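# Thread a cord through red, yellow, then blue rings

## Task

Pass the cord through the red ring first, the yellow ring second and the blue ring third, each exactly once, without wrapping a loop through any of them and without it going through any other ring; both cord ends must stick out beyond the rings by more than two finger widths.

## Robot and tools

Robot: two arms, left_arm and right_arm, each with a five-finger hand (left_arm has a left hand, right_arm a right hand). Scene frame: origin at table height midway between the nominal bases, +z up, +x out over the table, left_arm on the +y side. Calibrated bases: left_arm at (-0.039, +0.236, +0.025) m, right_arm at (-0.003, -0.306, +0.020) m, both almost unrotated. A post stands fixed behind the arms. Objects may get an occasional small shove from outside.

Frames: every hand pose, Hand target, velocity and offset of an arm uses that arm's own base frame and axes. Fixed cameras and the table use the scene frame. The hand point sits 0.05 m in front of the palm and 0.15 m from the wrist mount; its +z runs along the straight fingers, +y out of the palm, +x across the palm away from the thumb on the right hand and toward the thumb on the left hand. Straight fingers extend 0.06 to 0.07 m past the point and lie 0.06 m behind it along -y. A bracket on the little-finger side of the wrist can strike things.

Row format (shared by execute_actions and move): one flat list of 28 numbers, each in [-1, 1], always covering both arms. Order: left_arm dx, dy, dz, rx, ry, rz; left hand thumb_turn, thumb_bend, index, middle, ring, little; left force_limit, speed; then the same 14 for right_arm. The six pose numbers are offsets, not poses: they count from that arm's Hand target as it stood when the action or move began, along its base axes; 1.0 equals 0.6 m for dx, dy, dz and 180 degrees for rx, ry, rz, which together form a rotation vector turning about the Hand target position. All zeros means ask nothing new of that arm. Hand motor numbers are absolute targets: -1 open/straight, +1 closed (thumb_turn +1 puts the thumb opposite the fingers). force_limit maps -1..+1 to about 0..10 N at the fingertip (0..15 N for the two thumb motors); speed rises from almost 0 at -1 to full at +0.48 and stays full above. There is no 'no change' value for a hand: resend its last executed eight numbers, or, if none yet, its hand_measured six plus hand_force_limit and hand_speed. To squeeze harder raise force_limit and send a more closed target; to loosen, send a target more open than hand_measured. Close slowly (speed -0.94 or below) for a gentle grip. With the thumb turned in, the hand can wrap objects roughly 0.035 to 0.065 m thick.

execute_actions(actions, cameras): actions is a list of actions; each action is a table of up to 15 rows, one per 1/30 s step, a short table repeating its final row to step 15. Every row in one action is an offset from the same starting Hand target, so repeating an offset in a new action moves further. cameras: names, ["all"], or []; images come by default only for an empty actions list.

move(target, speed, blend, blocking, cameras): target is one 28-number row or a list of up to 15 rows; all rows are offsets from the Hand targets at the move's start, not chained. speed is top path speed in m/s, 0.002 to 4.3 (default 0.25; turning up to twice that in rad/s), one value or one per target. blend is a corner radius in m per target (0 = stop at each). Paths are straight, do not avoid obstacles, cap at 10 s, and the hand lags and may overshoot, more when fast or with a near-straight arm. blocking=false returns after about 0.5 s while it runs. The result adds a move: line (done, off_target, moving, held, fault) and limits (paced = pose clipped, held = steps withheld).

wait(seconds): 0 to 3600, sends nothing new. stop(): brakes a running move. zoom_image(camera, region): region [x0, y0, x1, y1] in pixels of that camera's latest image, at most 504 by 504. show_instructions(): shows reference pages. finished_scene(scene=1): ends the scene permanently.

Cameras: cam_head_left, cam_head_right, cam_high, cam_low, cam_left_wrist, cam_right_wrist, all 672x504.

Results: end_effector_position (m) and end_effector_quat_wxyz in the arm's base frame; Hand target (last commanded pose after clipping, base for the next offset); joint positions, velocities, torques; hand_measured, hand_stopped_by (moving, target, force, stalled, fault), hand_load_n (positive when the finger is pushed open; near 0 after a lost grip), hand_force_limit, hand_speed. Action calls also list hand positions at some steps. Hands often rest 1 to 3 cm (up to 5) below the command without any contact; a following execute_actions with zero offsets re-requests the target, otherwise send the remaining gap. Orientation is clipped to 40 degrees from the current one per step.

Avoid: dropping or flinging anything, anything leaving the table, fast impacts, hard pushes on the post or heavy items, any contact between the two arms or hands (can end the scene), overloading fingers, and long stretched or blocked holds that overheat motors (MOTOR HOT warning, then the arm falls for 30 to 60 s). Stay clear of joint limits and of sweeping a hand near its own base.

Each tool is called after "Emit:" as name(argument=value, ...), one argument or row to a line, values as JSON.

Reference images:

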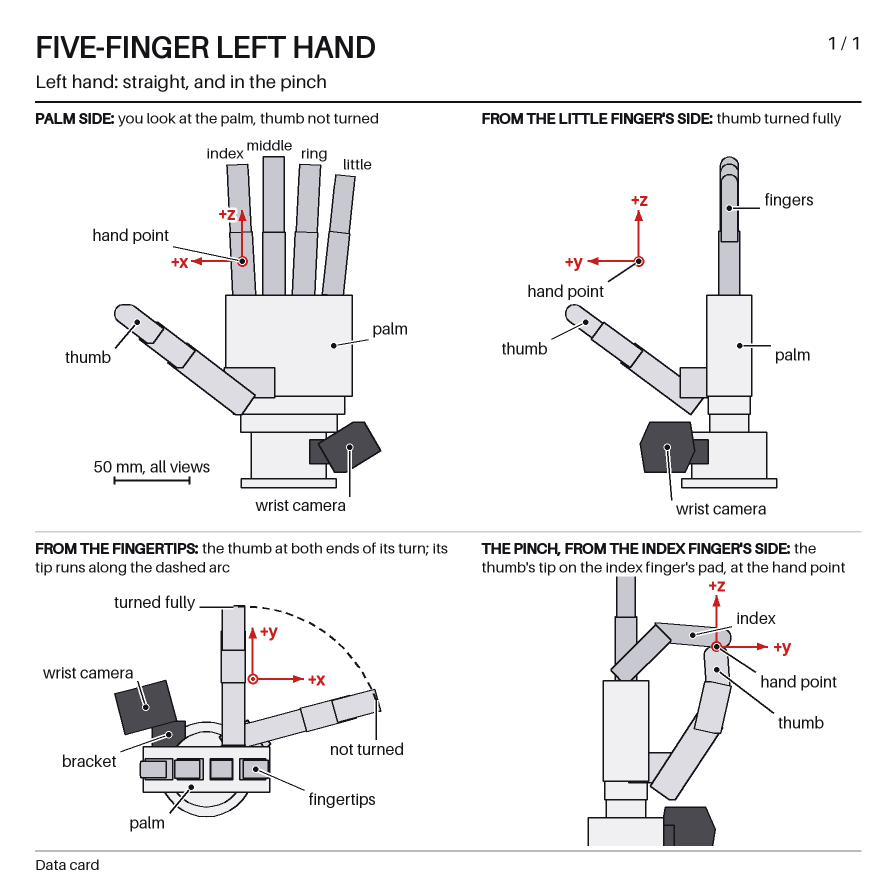

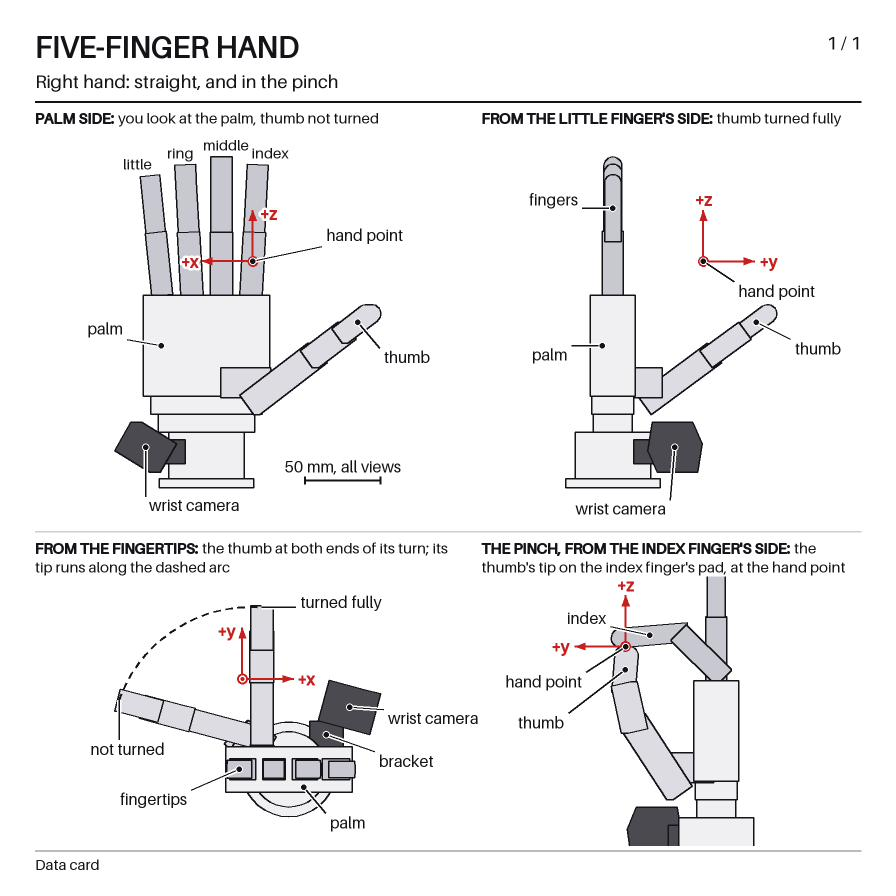

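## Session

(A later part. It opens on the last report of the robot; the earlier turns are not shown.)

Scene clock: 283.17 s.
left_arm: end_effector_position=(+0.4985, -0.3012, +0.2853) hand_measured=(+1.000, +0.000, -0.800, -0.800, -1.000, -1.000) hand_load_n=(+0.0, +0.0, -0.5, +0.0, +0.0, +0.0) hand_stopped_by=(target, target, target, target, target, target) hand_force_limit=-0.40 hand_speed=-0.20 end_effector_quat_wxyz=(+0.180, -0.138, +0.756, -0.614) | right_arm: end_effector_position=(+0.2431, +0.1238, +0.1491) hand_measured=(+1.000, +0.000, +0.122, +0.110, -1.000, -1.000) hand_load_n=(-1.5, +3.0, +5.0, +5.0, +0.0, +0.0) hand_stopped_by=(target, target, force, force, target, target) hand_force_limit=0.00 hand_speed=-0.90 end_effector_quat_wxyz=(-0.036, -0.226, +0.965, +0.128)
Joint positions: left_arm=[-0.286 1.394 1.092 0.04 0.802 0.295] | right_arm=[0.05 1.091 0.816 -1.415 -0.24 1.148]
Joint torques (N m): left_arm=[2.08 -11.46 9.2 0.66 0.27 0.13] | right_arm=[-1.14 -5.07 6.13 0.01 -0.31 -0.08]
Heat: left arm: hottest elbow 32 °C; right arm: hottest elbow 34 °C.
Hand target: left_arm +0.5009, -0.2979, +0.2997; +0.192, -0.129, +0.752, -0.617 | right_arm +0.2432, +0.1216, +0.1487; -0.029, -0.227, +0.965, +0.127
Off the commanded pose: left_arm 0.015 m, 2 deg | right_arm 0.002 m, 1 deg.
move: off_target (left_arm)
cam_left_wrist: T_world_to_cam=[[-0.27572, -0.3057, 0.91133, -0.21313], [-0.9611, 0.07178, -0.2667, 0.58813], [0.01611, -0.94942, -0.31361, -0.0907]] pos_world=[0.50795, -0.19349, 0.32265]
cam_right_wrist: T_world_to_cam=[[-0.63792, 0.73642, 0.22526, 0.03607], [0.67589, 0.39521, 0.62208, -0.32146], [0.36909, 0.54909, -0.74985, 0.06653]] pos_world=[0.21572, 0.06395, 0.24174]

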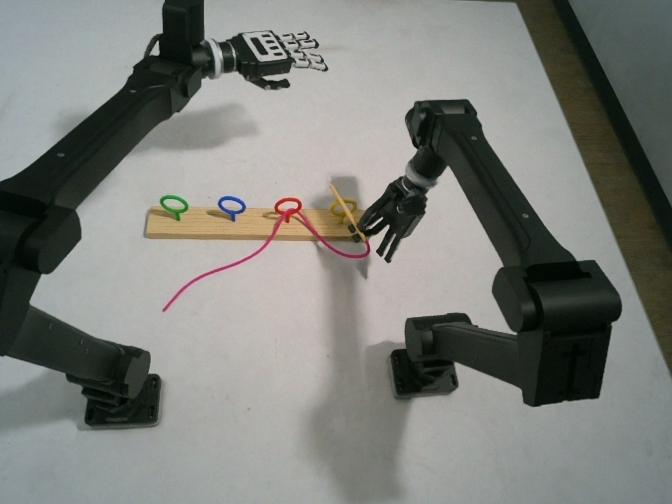

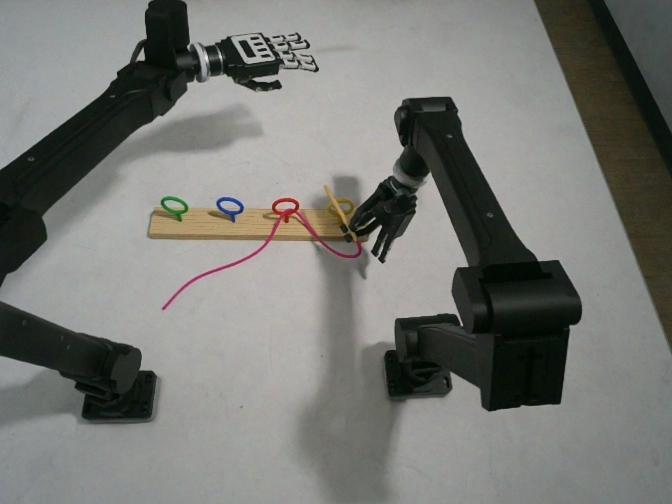

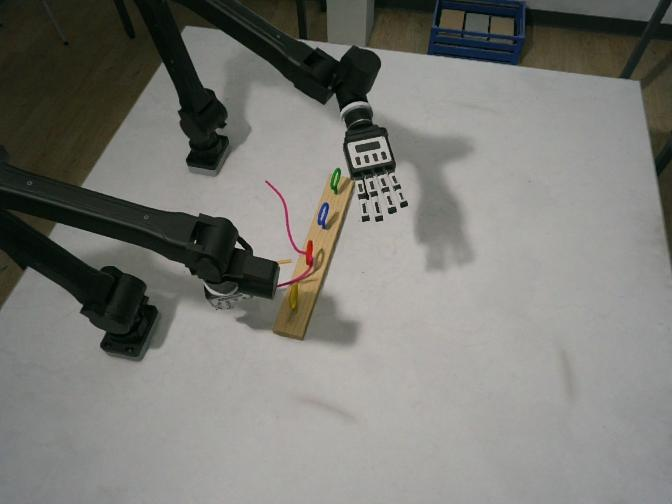

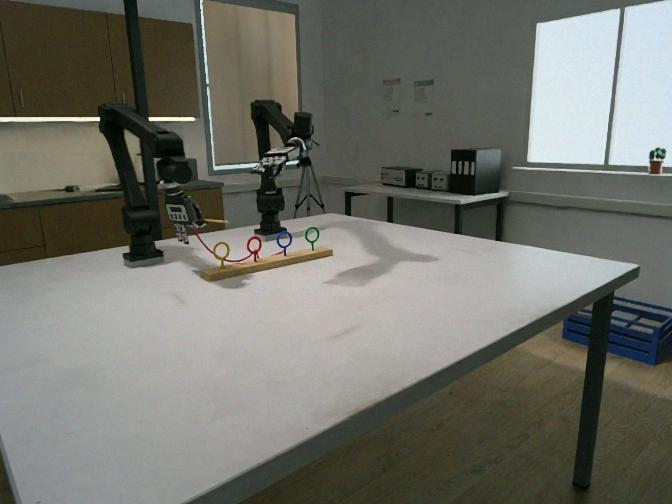

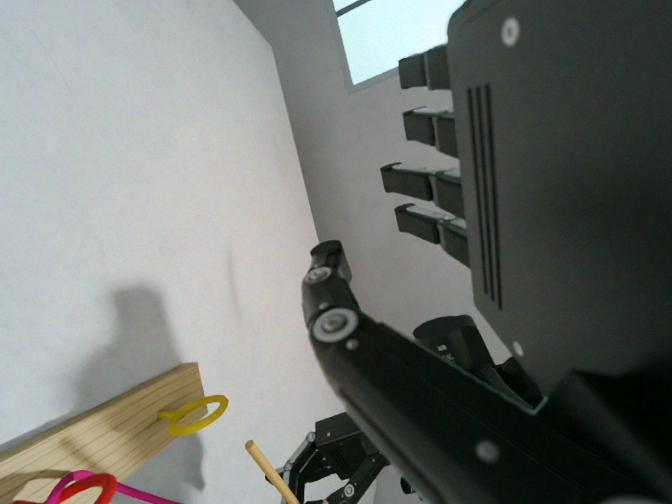

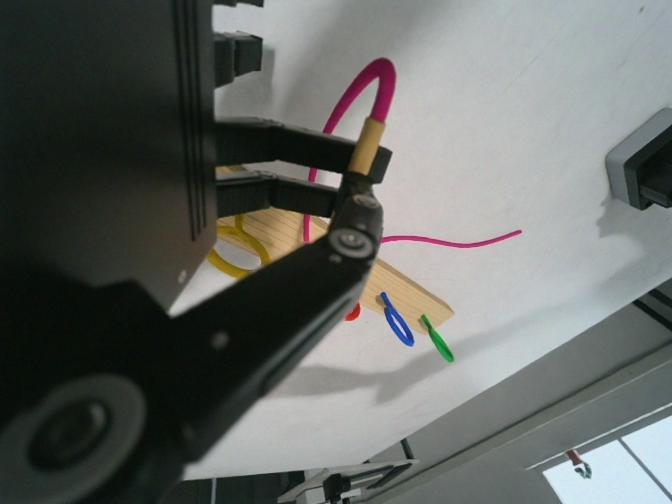

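Emit:
zoom_image(
  camera="cam_low",
  region=[160, 180, 290, 290],
)

Emit:
zoom_image(
  camera="cam_head_left",
  region=[280, 150, 420, 280],
)

Emit:
zoom_image(
  camera="cam_left_wrist",
  region=[100, 330, 400, 504],
)

Scaled by 3.877 from the camera's image (finer frame: 960x720).

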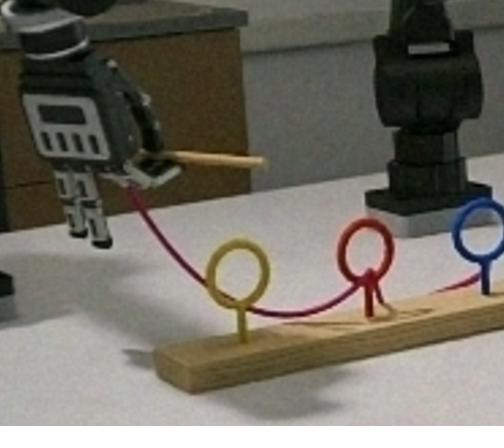

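Scaled by 3.600 from the camera's image (finer frame: 960x720).

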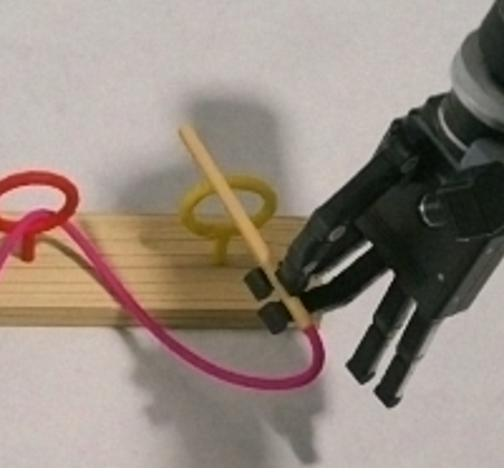

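Scaled by 1.680 from the camera's image (finer frame: 960x720).

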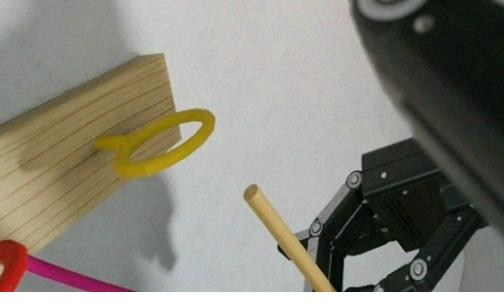

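Emit:
move(
  target=[
    [0,0,0,0,0,0,1,0,-0.8,-0.8,-1,-1,-0.4,-0.2,-0.05,-0.0717,-0.06,0,0,0,1,0,0.35,0.36,-1,-1,0.0,-0.9],
    [0,0,0,0,0,0,1,0,-0.8,-0.8,-1,-1,-0.4,-0.2,-0.05,-0.0717,-0.13,0,0,0,1,0,0.35,0.36,-1,-1,0.0,-0.9],
  ],
  speed=0.08,
  blend=[0.01,0],
  cameras=["cam_head_left","cam_low","cam_left_wrist","cam_high"],
)

Emit:
zoom_image(
  camera="cam_low",
  region=[160, 180, 290, 290],
)

Emit:
zoom_image(
  camera="cam_head_left",
  region=[280, 150, 420, 280],
)

Emit:
zoom_image(
  camera="cam_left_wrist",
  region=[100, 330, 400, 504],
)

Scene clock: 297.67 s.
left_arm: end_effector_position=(+0.4985, -0.3012, +0.2853) hand_measured=(+1.000, +0.000, -0.800, -0.800, -1.000, -1.000) hand_load_n=(+0.0, +0.0, +0.0, +0.0, +0.0, +0.0) hand_stopped_by=(target, target, target, target, target, target) hand_force_limit=-0.40 hand_speed=-0.20 end_effector_quat_wxyz=(+0.180, -0.138, +0.756, -0.614) | right_arm: end_effector_position=(+0.2134, +0.0806, +0.0735) hand_measured=(+1.000, +0.000, +0.122, +0.110, -1.000, -1.000) hand_load_n=(-1.5, +3.0, +5.0, +5.0, +0.0, +0.0) hand_stopped_by=(target, target, force, force, target, target) hand_force_limit=0.00 hand_speed=-0.90 end_effector_quat_wxyz=(-0.029, -0.227, +0.965, +0.127)
Joint positions: left_arm=[-0.286 1.394 1.092 0.04 0.802 0.295] | right_arm=[-0.127 1.098 0.608 -1.227 -0.218 0.966]
Joint torques (N m): left_arm=[2.02 -11.46 9.18 0.66 0.27 0.14] | right_arm=[-1.14 -3.6 5.57 -0.1 -0.28 -0.07]
Heat: left arm: hottest elbow 32 °C; right arm: hottest elbow 34 °C.
Hand target: left_arm +0.5009, -0.2979, +0.2997; +0.192, -0.129, +0.752, -0.617 | right_arm +0.2131, +0.0786, +0.0706; -0.030, -0.227, +0.965, +0.127
Off the commanded pose: left_arm 0.015 m, 2 deg | right_arm 0.003 m, 0 deg.
move: done
cam_left_wrist: T_world_to_cam=[[-0.27572, -0.3057, 0.91133, -0.21313], [-0.9611, 0.07178, -0.2667, 0.58813], [0.01611, -0.94942, -0.31361, -0.0907]] pos_world=[0.50795, -0.19349, 0.32265]
Images, in order (width x height): cam_head_left 672x504, cam_high 672x504, cam_low 672x504, cam_left_wrist 672x504.

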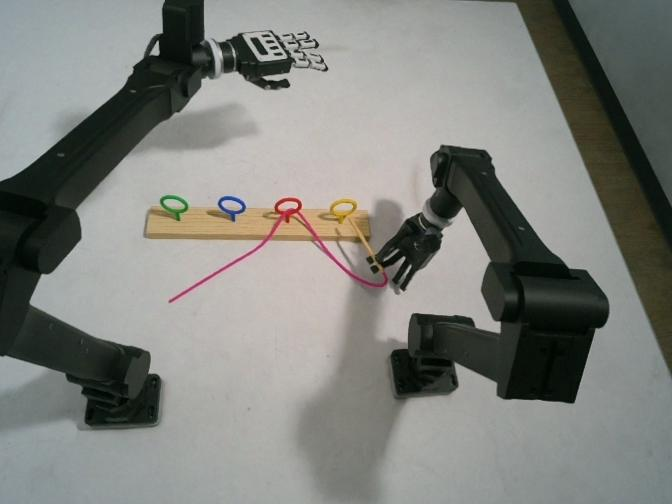

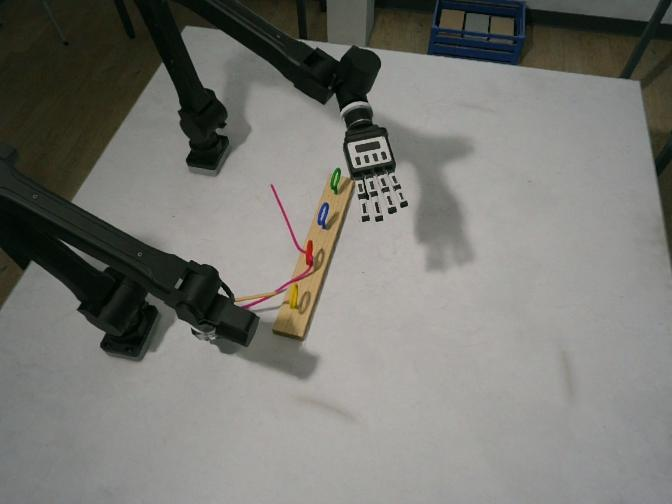

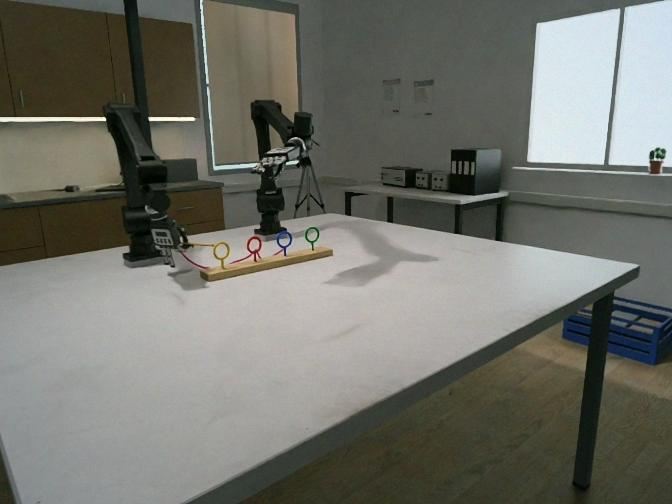

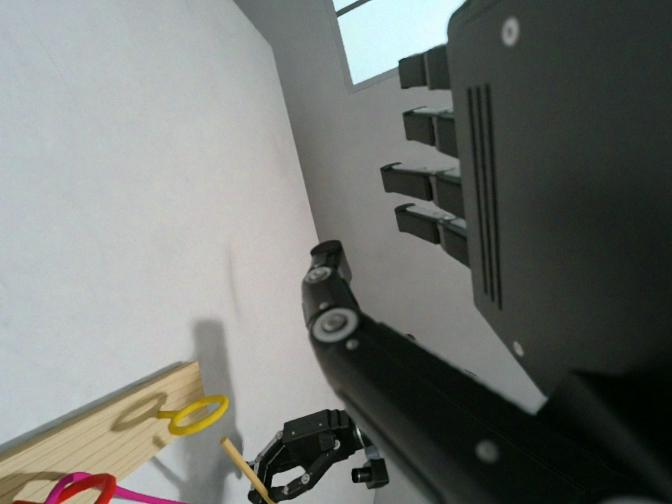

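Scaled by 3.877 from the camera's image (finer frame: 960x720).

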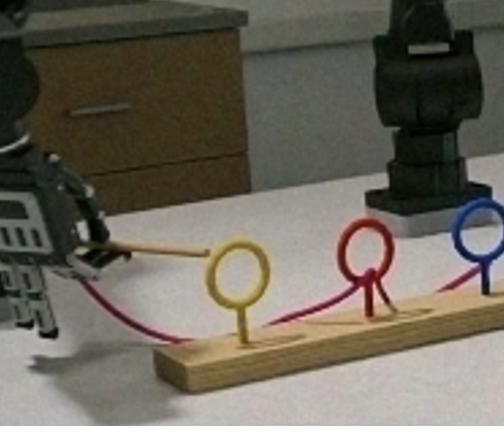

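Scaled by 3.600 from the camera's image (finer frame: 960x720).

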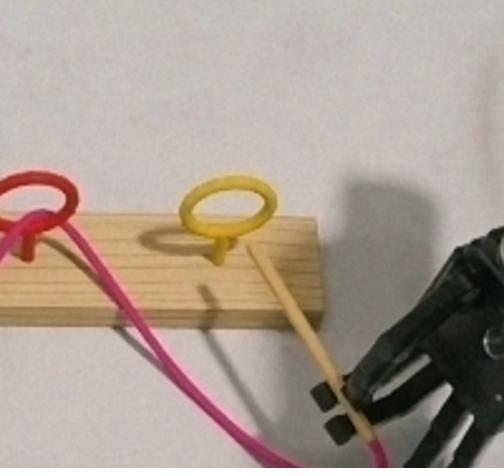

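Scaled by 1.680 from the camera's image (finer frame: 960x720).

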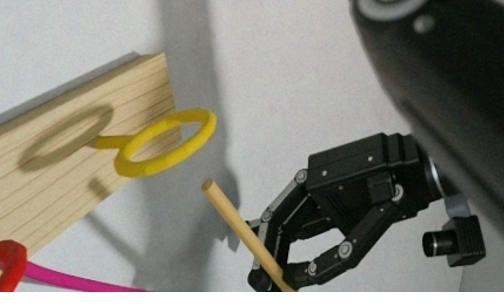

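Emit:
move(
  target=[
    [0,0,0,0,0,0,1,0,-0.8,-0.8,-1,-1,-0.4,-0.2,0,-0.01,-0.02,0,0,0,1,0,0.35,0.36,-1,-1,0.0,-0.9],
    [0,0,0,0,0,0,1,0,-0.8,-0.8,-1,-1,-0.4,-0.2,0.035,0.005,-0.02,0,0,0,1,0,0.35,0.36,-1,-1,0.0,-0.9],
  ],
  speed=0.05,
  cameras=["cam_head_left","cam_low","cam_left_wrist"],
)

Emit:
zoom_image(
  camera="cam_low",
  region=[160, 180, 290, 290],
)

Emit:
zoom_image(
  camera="cam_head_left",
  region=[280, 150, 420, 280],
)

Emit:
zoom_image(
  camera="cam_left_wrist",
  region=[100, 330, 400, 504],
)

Scene clock: 307.70 s.
left_arm: end_effector_position=(+0.4985, -0.3012, +0.2853) hand_measured=(+1.000, +0.000, -0.800, -0.800, -1.000, -1.000) hand_load_n=(+0.0, +0.0, +0.0, +0.0, +0.0, +0.0) hand_stopped_by=(target, target, target, target, target, target) hand_force_limit=-0.40 hand_speed=-0.20 end_effector_quat_wxyz=(+0.180, -0.138, +0.756, -0.614) | right_arm: end_effector_position=(+0.2191, +0.0796, +0.0546) hand_measured=(+1.000, +0.000, +0.122, +0.110, -1.000, -1.000) hand_load_n=(-1.5, +2.5, +5.0, +4.5, +0.0, +0.0) hand_stopped_by=(target, target, force, force, target, target) hand_force_limit=0.00 hand_speed=-0.90 end_effector_quat_wxyz=(-0.041, -0.224, +0.965, +0.130)
Joint positions: left_arm=[-0.286 1.394 1.092 0.04 0.802 0.295] | right_arm=[-0.125 1.171 0.599 -1.169 -0.214 0.971]
Joint torques (N m): left_arm=[2.14 -11.4 9.18 0.69 0.27 0.14] | right_arm=[0.67 -2.84 7.64 0.17 -0.56 0.02]
Heat: left arm: hottest elbow 32 °C; right arm: hottest elbow 34 °C.
Hand target: left_arm +0.5009, -0.2979, +0.2997; +0.192, -0.129, +0.752, -0.617 | right_arm +0.2341, +0.0816, +0.0586; -0.030, -0.227, +0.965, +0.127
Off the commanded pose: left_arm 0.015 m, 2 deg | right_arm 0.016 m, 1 deg.
move: off_target (right_arm)
cam_left_wrist: T_world_to_cam=[[-0.27572, -0.3057, 0.91133, -0.21313], [-0.9611, 0.07178, -0.2667, 0.58813], [0.01611, -0.94942, -0.31361, -0.0907]] pos_world=[0.50795, -0.19349, 0.32265]

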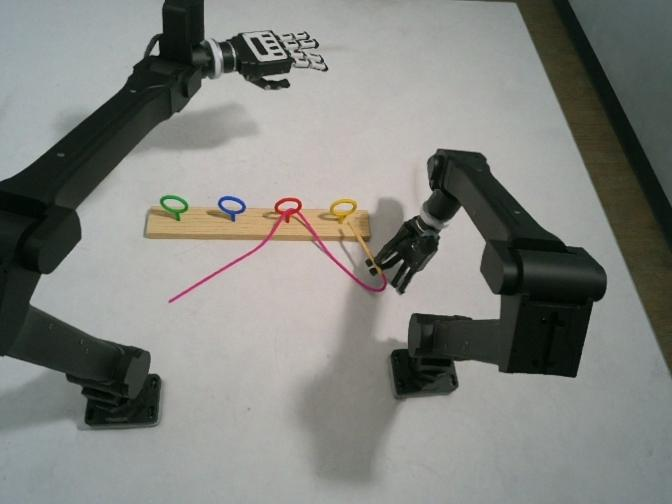

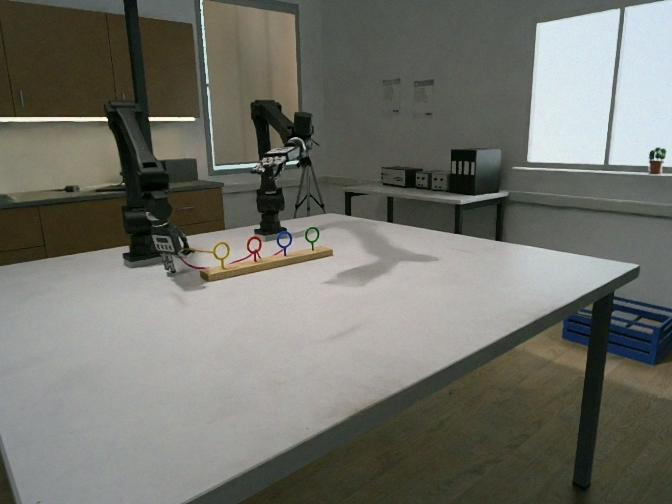

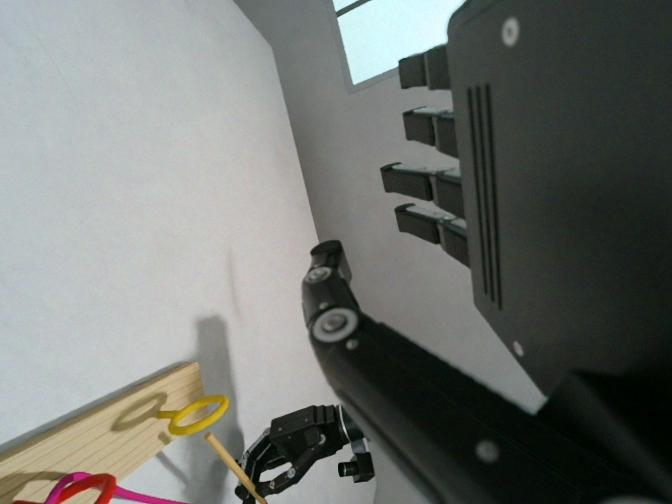

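Scaled by 3.877 from the camera's image (finer frame: 960x720).

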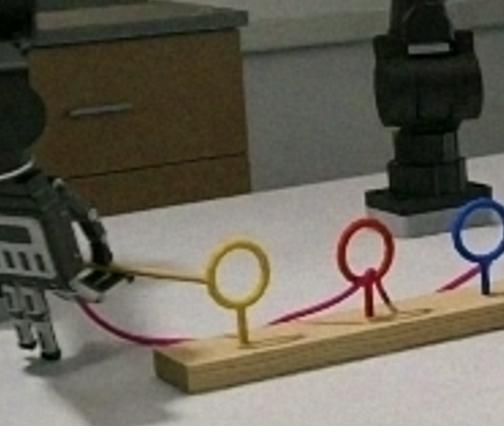

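Scaled by 3.600 from the camera's image (finer frame: 960x720).

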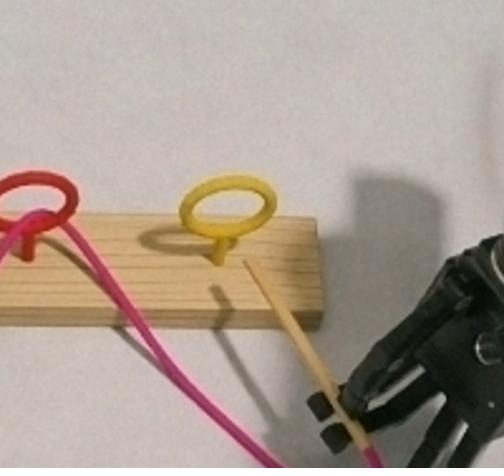

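Scaled by 1.680 from the camera's image (finer frame: 960x720).

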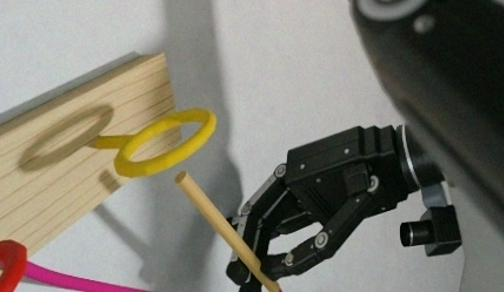

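Emit:
move(
  target=[
    [0,0,0,0,0,0,1,0,-0.8,-0.8,-1,-1,-0.4,-0.2,0.025,0.004,0.016,0,0,0,1,0,0.35,0.36,-1,-1,0.0,-0.9],
  ],
  speed=0.06,
  cameras=["cam_head_left","cam_low","cam_left_wrist"],
)

Emit:
zoom_image(
  camera="cam_low",
  region=[160, 180, 290, 290],
)

Emit:
zoom_image(
  camera="cam_head_left",
  region=[280, 150, 420, 280],
)

Emit:
zoom_image(
  camera="cam_left_wrist",
  region=[100, 330, 400, 504],
)

Scene clock: 312.80 s.
left_arm: end_effector_position=(+0.4985, -0.3012, +0.2853) hand_measured=(+1.000, +0.000, -0.800, -0.800, -1.000, -1.000) hand_load_n=(+0.0, +0.0, +0.0, -0.5, +0.0, +0.0) hand_stopped_by=(target, target, target, target, target, target) hand_force_limit=-0.40 hand_speed=-0.20 end_effector_quat_wxyz=(+0.180, -0.138, +0.756, -0.614) | right_arm: end_effector_position=(+0.2341, +0.0828, +0.0590) hand_measured=(+1.000, +0.000, +0.122, +0.110, -1.000, -1.000) hand_load_n=(-1.5, +2.5, +5.0, +5.0, +0.0, +0.0) hand_stopped_by=(target, target, force, force, target, target) hand_force_limit=0.00 hand_speed=-0.90 end_effector_quat_wxyz=(-0.040, -0.226, +0.965, +0.129)
Joint positions: left_arm=[-0.286 1.394 1.092 0.04 0.802 0.295] | right_arm=[-0.106 1.205 0.639 -1.169 -0.217 0.987]
Joint torques (N m): left_arm=[2.08 -11.4 9.2 0.65 0.27 0.13] | right_arm=[0.26 -4.42 8.53 -0.44 -0.54 0.11]
Heat: left arm: hottest elbow 32 °C; right arm: hottest elbow 34 °C.
Hand target: left_arm +0.5009, -0.2979, +0.2997; +0.192, -0.129, +0.752, -0.617 | right_arm +0.2490, +0.0840, +0.0681; -0.030, -0.227, +0.965, +0.127
Off the commanded pose: left_arm 0.015 m, 2 deg | right_arm 0.018 m, 1 deg.
move: off_target (right_arm)
cam_left_wrist: T_world_to_cam=[[-0.27572, -0.3057, 0.91133, -0.21313], [-0.9611, 0.07178, -0.2667, 0.58813], [0.01611, -0.94942, -0.31361, -0.0907]] pos_world=[0.50795, -0.19349, 0.32265]

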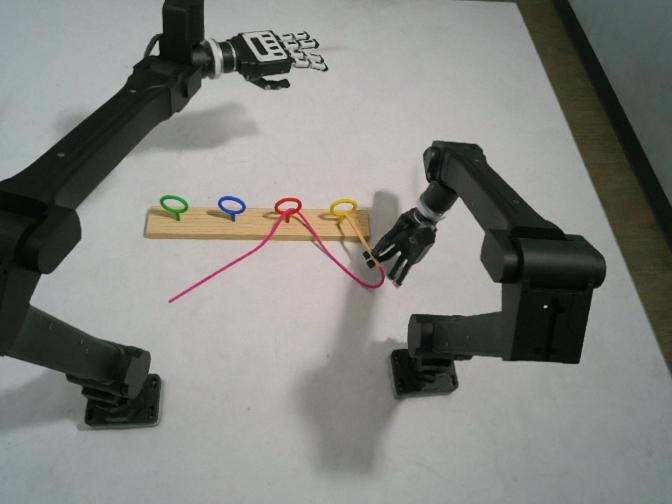

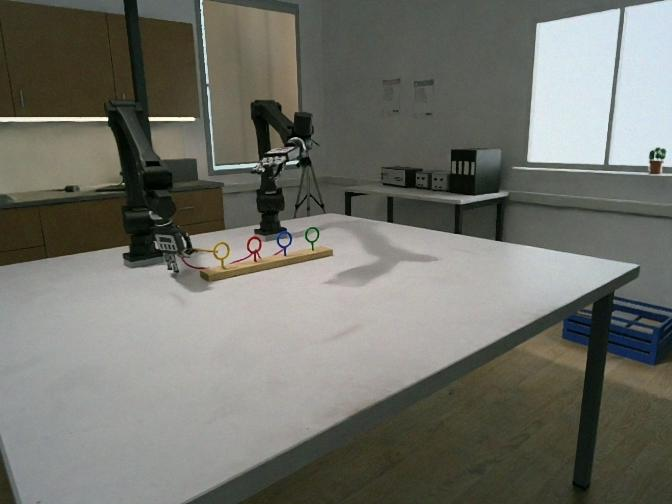

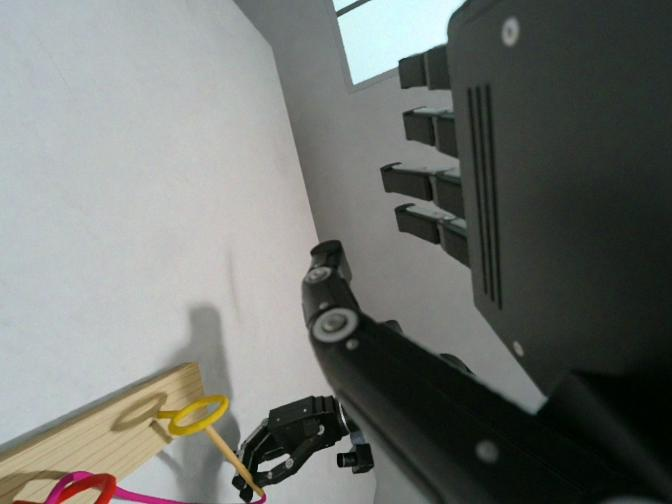

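Scaled by 3.877 from the camera's image (finer frame: 960x720).

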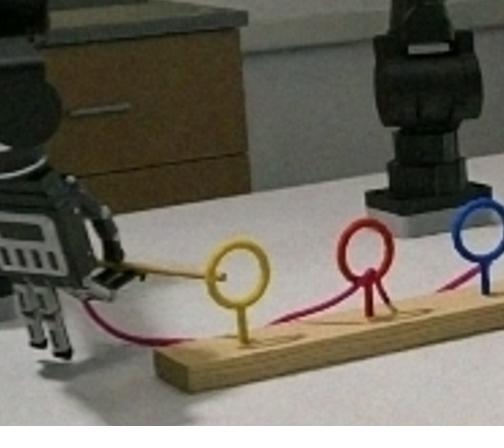

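Scaled by 3.600 from the camera's image (finer frame: 960x720).

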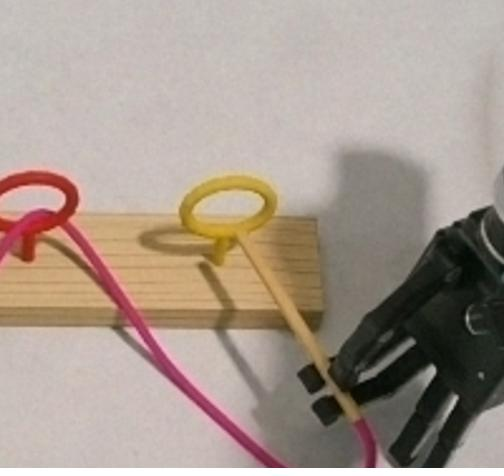

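Scaled by 1.680 from the camera's image (finer frame: 960x720).

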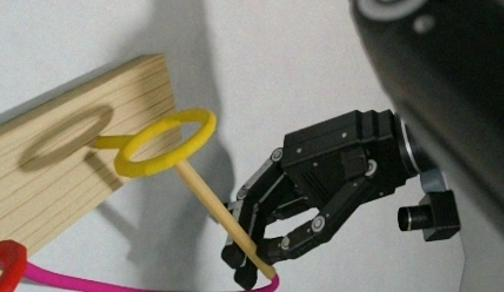

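Emit:
move(
  target=[
    [0,0,0,0,0,0,1,0,-0.8,-0.8,-1,-1,-0.4,-0.2,0.055,0.021,0.01,0,0,0,1,0,0.35,0.36,-1,-1,0.0,-0.9],
  ],
  speed=0.06,
  cameras=["cam_head_left","cam_low","cam_left_wrist"],
)

Emit:
zoom_image(
  camera="cam_low",
  region=[160, 180, 290, 290],
)

Emit:
zoom_image(
  camera="cam_head_left",
  region=[280, 150, 420, 280],
)

Emit:
zoom_image(
  camera="cam_left_wrist",
  region=[100, 330, 400, 504],
)

Scene clock: 317.27 s.
left_arm: end_effector_position=(+0.4985, -0.3012, +0.2853) hand_measured=(+1.000, +0.000, -0.800, -0.800, -1.000, -1.000) hand_load_n=(+0.0, +0.5, +0.0, +0.0, +0.0, +0.0) hand_stopped_by=(target, target, target, target, target, target) hand_force_limit=-0.40 hand_speed=-0.20 end_effector_quat_wxyz=(+0.180, -0.138, +0.756, -0.614) | right_arm: end_effector_position=(+0.2651, +0.0946, +0.0651) hand_measured=(+1.000, +0.000, +0.122, +0.110, -1.000, -1.000) hand_load_n=(-1.5, +2.5, +5.0, +5.0, +0.0, -0.5) hand_stopped_by=(target, target, force, force, target, target) hand_force_limit=0.00 hand_speed=-0.90 end_effector_quat_wxyz=(-0.043, -0.226, +0.965, +0.130)
Joint positions: left_arm=[-0.286 1.394 1.092 0.04 0.802 0.295] | right_arm=[-0.053 1.283 0.722 -1.169 -0.225 1.04]
Joint torques (N m): left_arm=[2.14 -11.52 9.2 0.65 0.27 0.14] | right_arm=[0.26 -5.42 8.59 -0.34 -0.53 0.08]
Heat: left arm: hottest elbow 32 °C; right arm: hottest elbow 34 °C.
Hand target: left_arm +0.5009, -0.2979, +0.2997; +0.192, -0.129, +0.752, -0.617 | right_arm +0.2820, +0.0967, +0.0742; -0.030, -0.227, +0.965, +0.127
Off the commanded pose: left_arm 0.015 m, 2 deg | right_arm 0.019 m, 2 deg.
move: off_target (right_arm)
cam_left_wrist: T_world_to_cam=[[-0.27572, -0.3057, 0.91133, -0.21313], [-0.9611, 0.07178, -0.2667, 0.58813], [0.01611, -0.94942, -0.31361, -0.0907]] pos_world=[0.50795, -0.19349, 0.32265]

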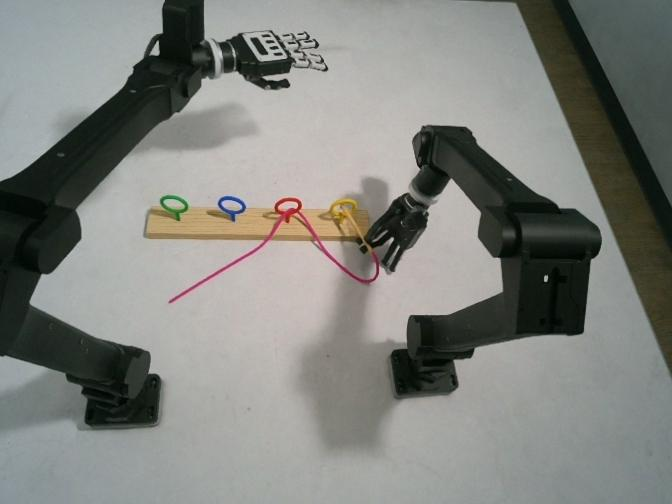

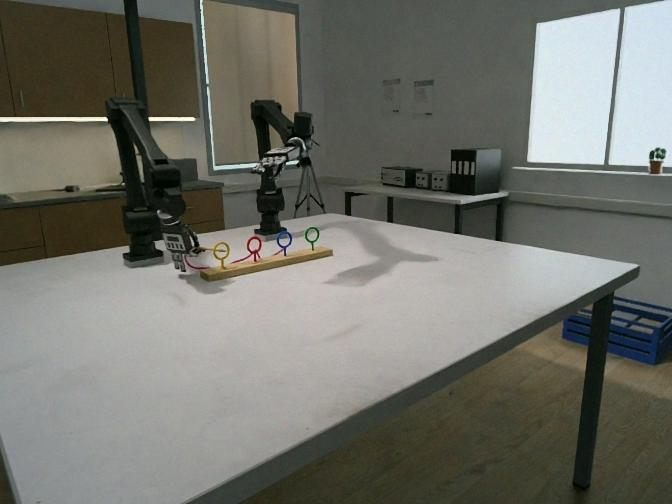

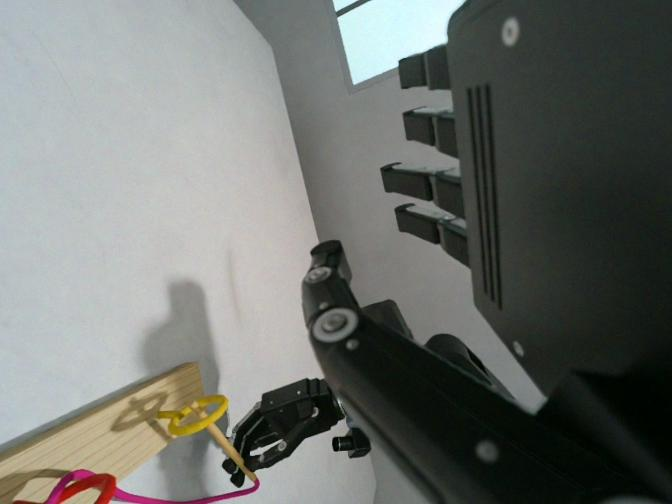

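Scaled by 3.877 from the camera's image (finer frame: 960x720).

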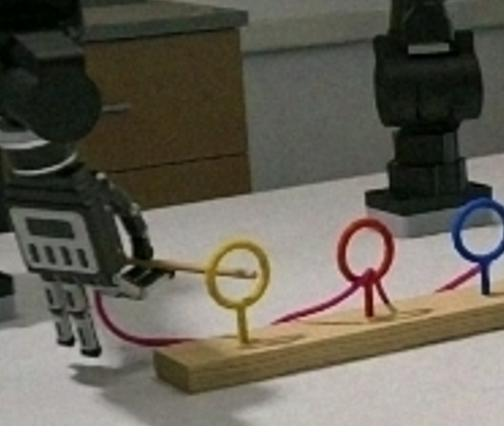

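Scaled by 3.600 from the camera's image (finer frame: 960x720).

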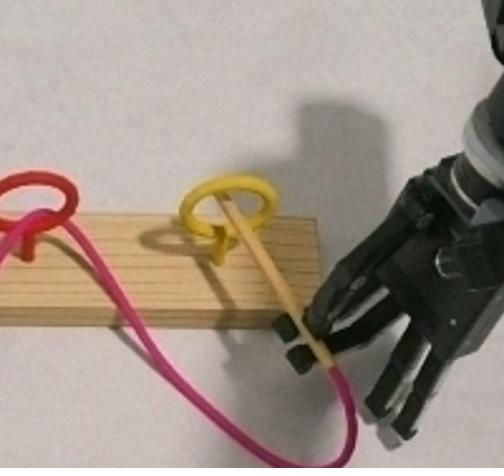

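Scaled by 1.680 from the camera's image (finer frame: 960x720).

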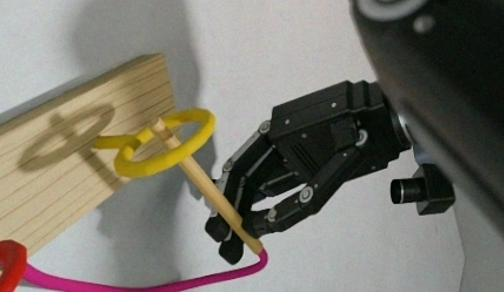

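Emit:
move(
  target=[
    [0,0,0,0,0,0,1,0,-0.8,-0.8,-1,-1,-0.4,-0.2,0.105,0.0445,0.0017,0,0,0,1,0,0.35,0.36,-1,-1,0.0,-0.9],
  ],
  speed=0.06,
  cameras=["cam_head_left","cam_low","cam_left_wrist","cam_high"],
)

Emit:
zoom_image(
  camera="cam_low",
  region=[160, 180, 290, 290],
)

Emit:
zoom_image(
  camera="cam_head_left",
  region=[280, 150, 420, 280],
)

Emit:
zoom_image(
  camera="cam_left_wrist",
  region=[100, 330, 400, 504],
)

Scene clock: 321.97 s.
left_arm: end_effector_position=(+0.4985, -0.3012, +0.2853) hand_measured=(+1.000, +0.000, -0.800, -0.800, -1.000, -1.000) hand_load_n=(+0.0, +0.0, +0.0, +0.0, +0.0, +0.0) hand_stopped_by=(target, target, target, target, target, target) hand_force_limit=-0.40 hand_speed=-0.20 end_effector_quat_wxyz=(+0.180, -0.138, +0.756, -0.614) | right_arm: end_effector_position=(+0.3242, +0.1188, +0.0655) hand_measured=(+1.000, +0.000, +0.122, +0.110, -1.000, -1.000) hand_load_n=(-1.5, +3.0, +5.0, +5.0, +0.0, +0.0) hand_stopped_by=(target, target, force, force, target, target) hand_force_limit=0.00 hand_speed=-0.90 end_effector_quat_wxyz=(-0.050, -0.224, +0.965, +0.130)
Joint positions: left_arm=[-0.286 1.394 1.092 0.04 0.802 0.295] | right_arm=[0.026 1.443 0.877 -1.158 -0.234 1.122]
Joint torques (N m): left_arm=[2.08 -11.52 9.21 0.68 0.26 0.13] | right_arm=[0.62 -7.77 8.94 -0.06 -0.56 0.08]
Heat: left arm: hottest elbow 32 °C; right arm: hottest elbow 34 °C.
Hand target: left_arm +0.5009, -0.2979, +0.2997; +0.192, -0.129, +0.752, -0.617 | right_arm +0.3452, +0.1233, +0.0753; -0.029, -0.227, +0.965, +0.127
Off the commanded pose: left_arm 0.015 m, 2 deg | right_arm 0.023 m, 2 deg.
move: off_target (right_arm)
cam_left_wrist: T_world_to_cam=[[-0.27572, -0.3057, 0.91133, -0.21313], [-0.9611, 0.07178, -0.2667, 0.58813], [0.01611, -0.94942, -0.31361, -0.0907]] pos_world=[0.50795, -0.19349, 0.32265]
Images, in order (width x height): cam_head_left 672x504, cam_high 672x504, cam_low 672x504, cam_left_wrist 672x504.

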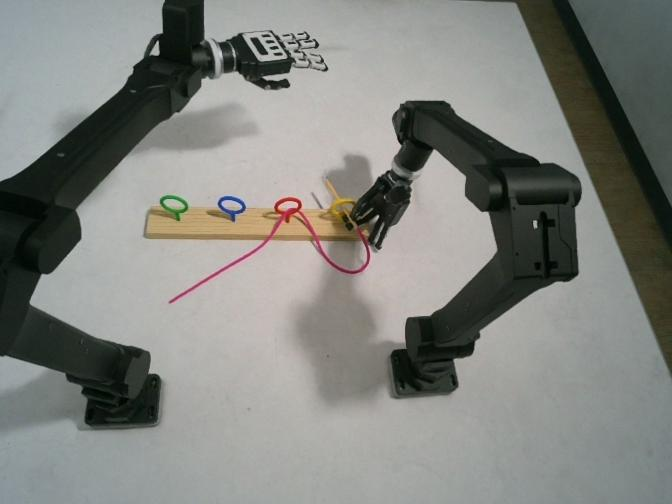

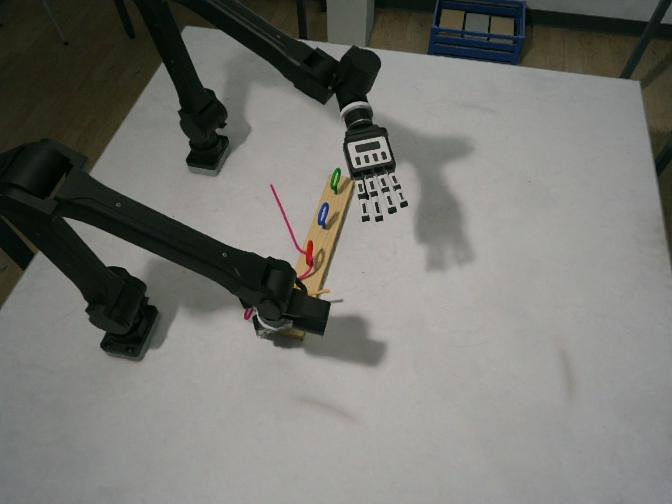

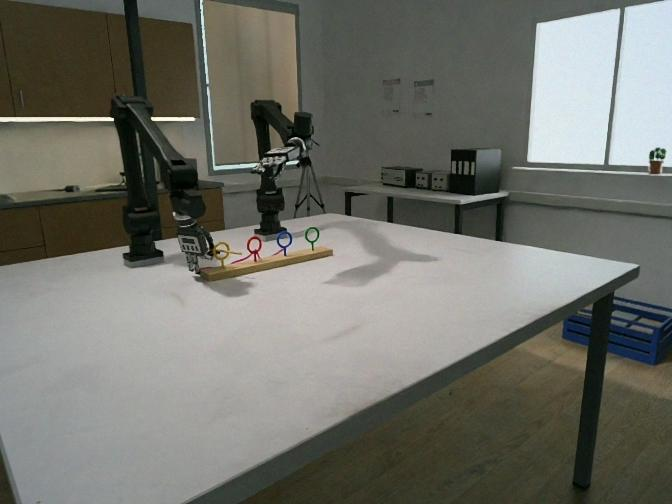

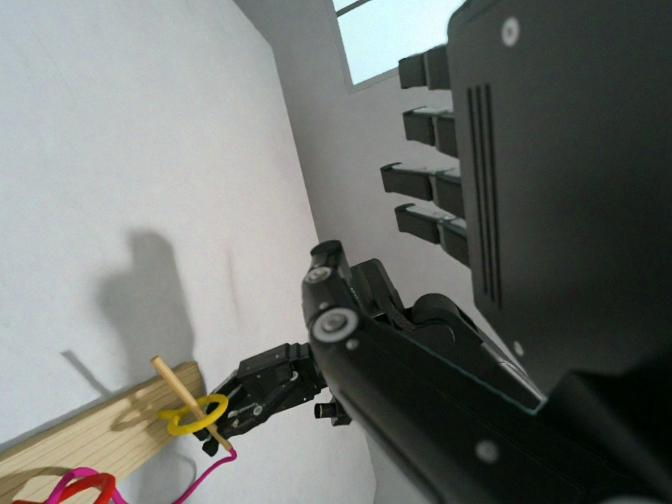

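Scaled by 3.877 from the camera's image (finer frame: 960x720).

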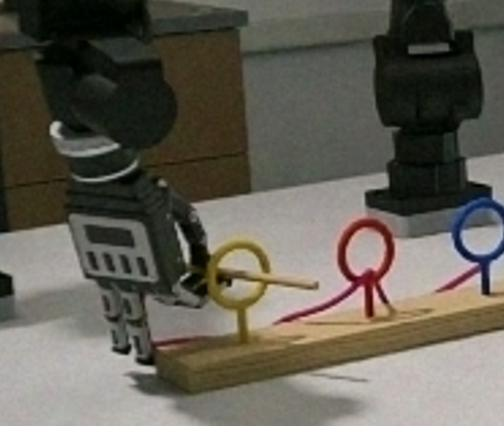

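Scaled by 3.600 from the camera's image (finer frame: 960x720).

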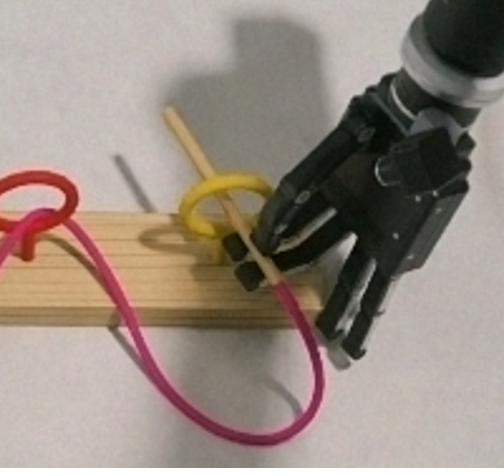

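Scaled by 1.680 from the camera's image (finer frame: 960x720).

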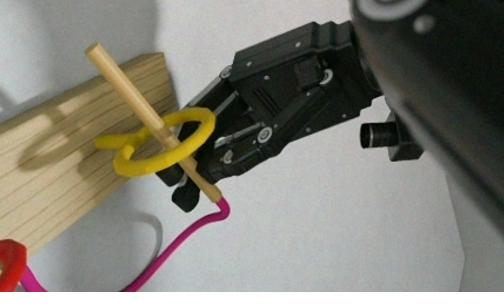

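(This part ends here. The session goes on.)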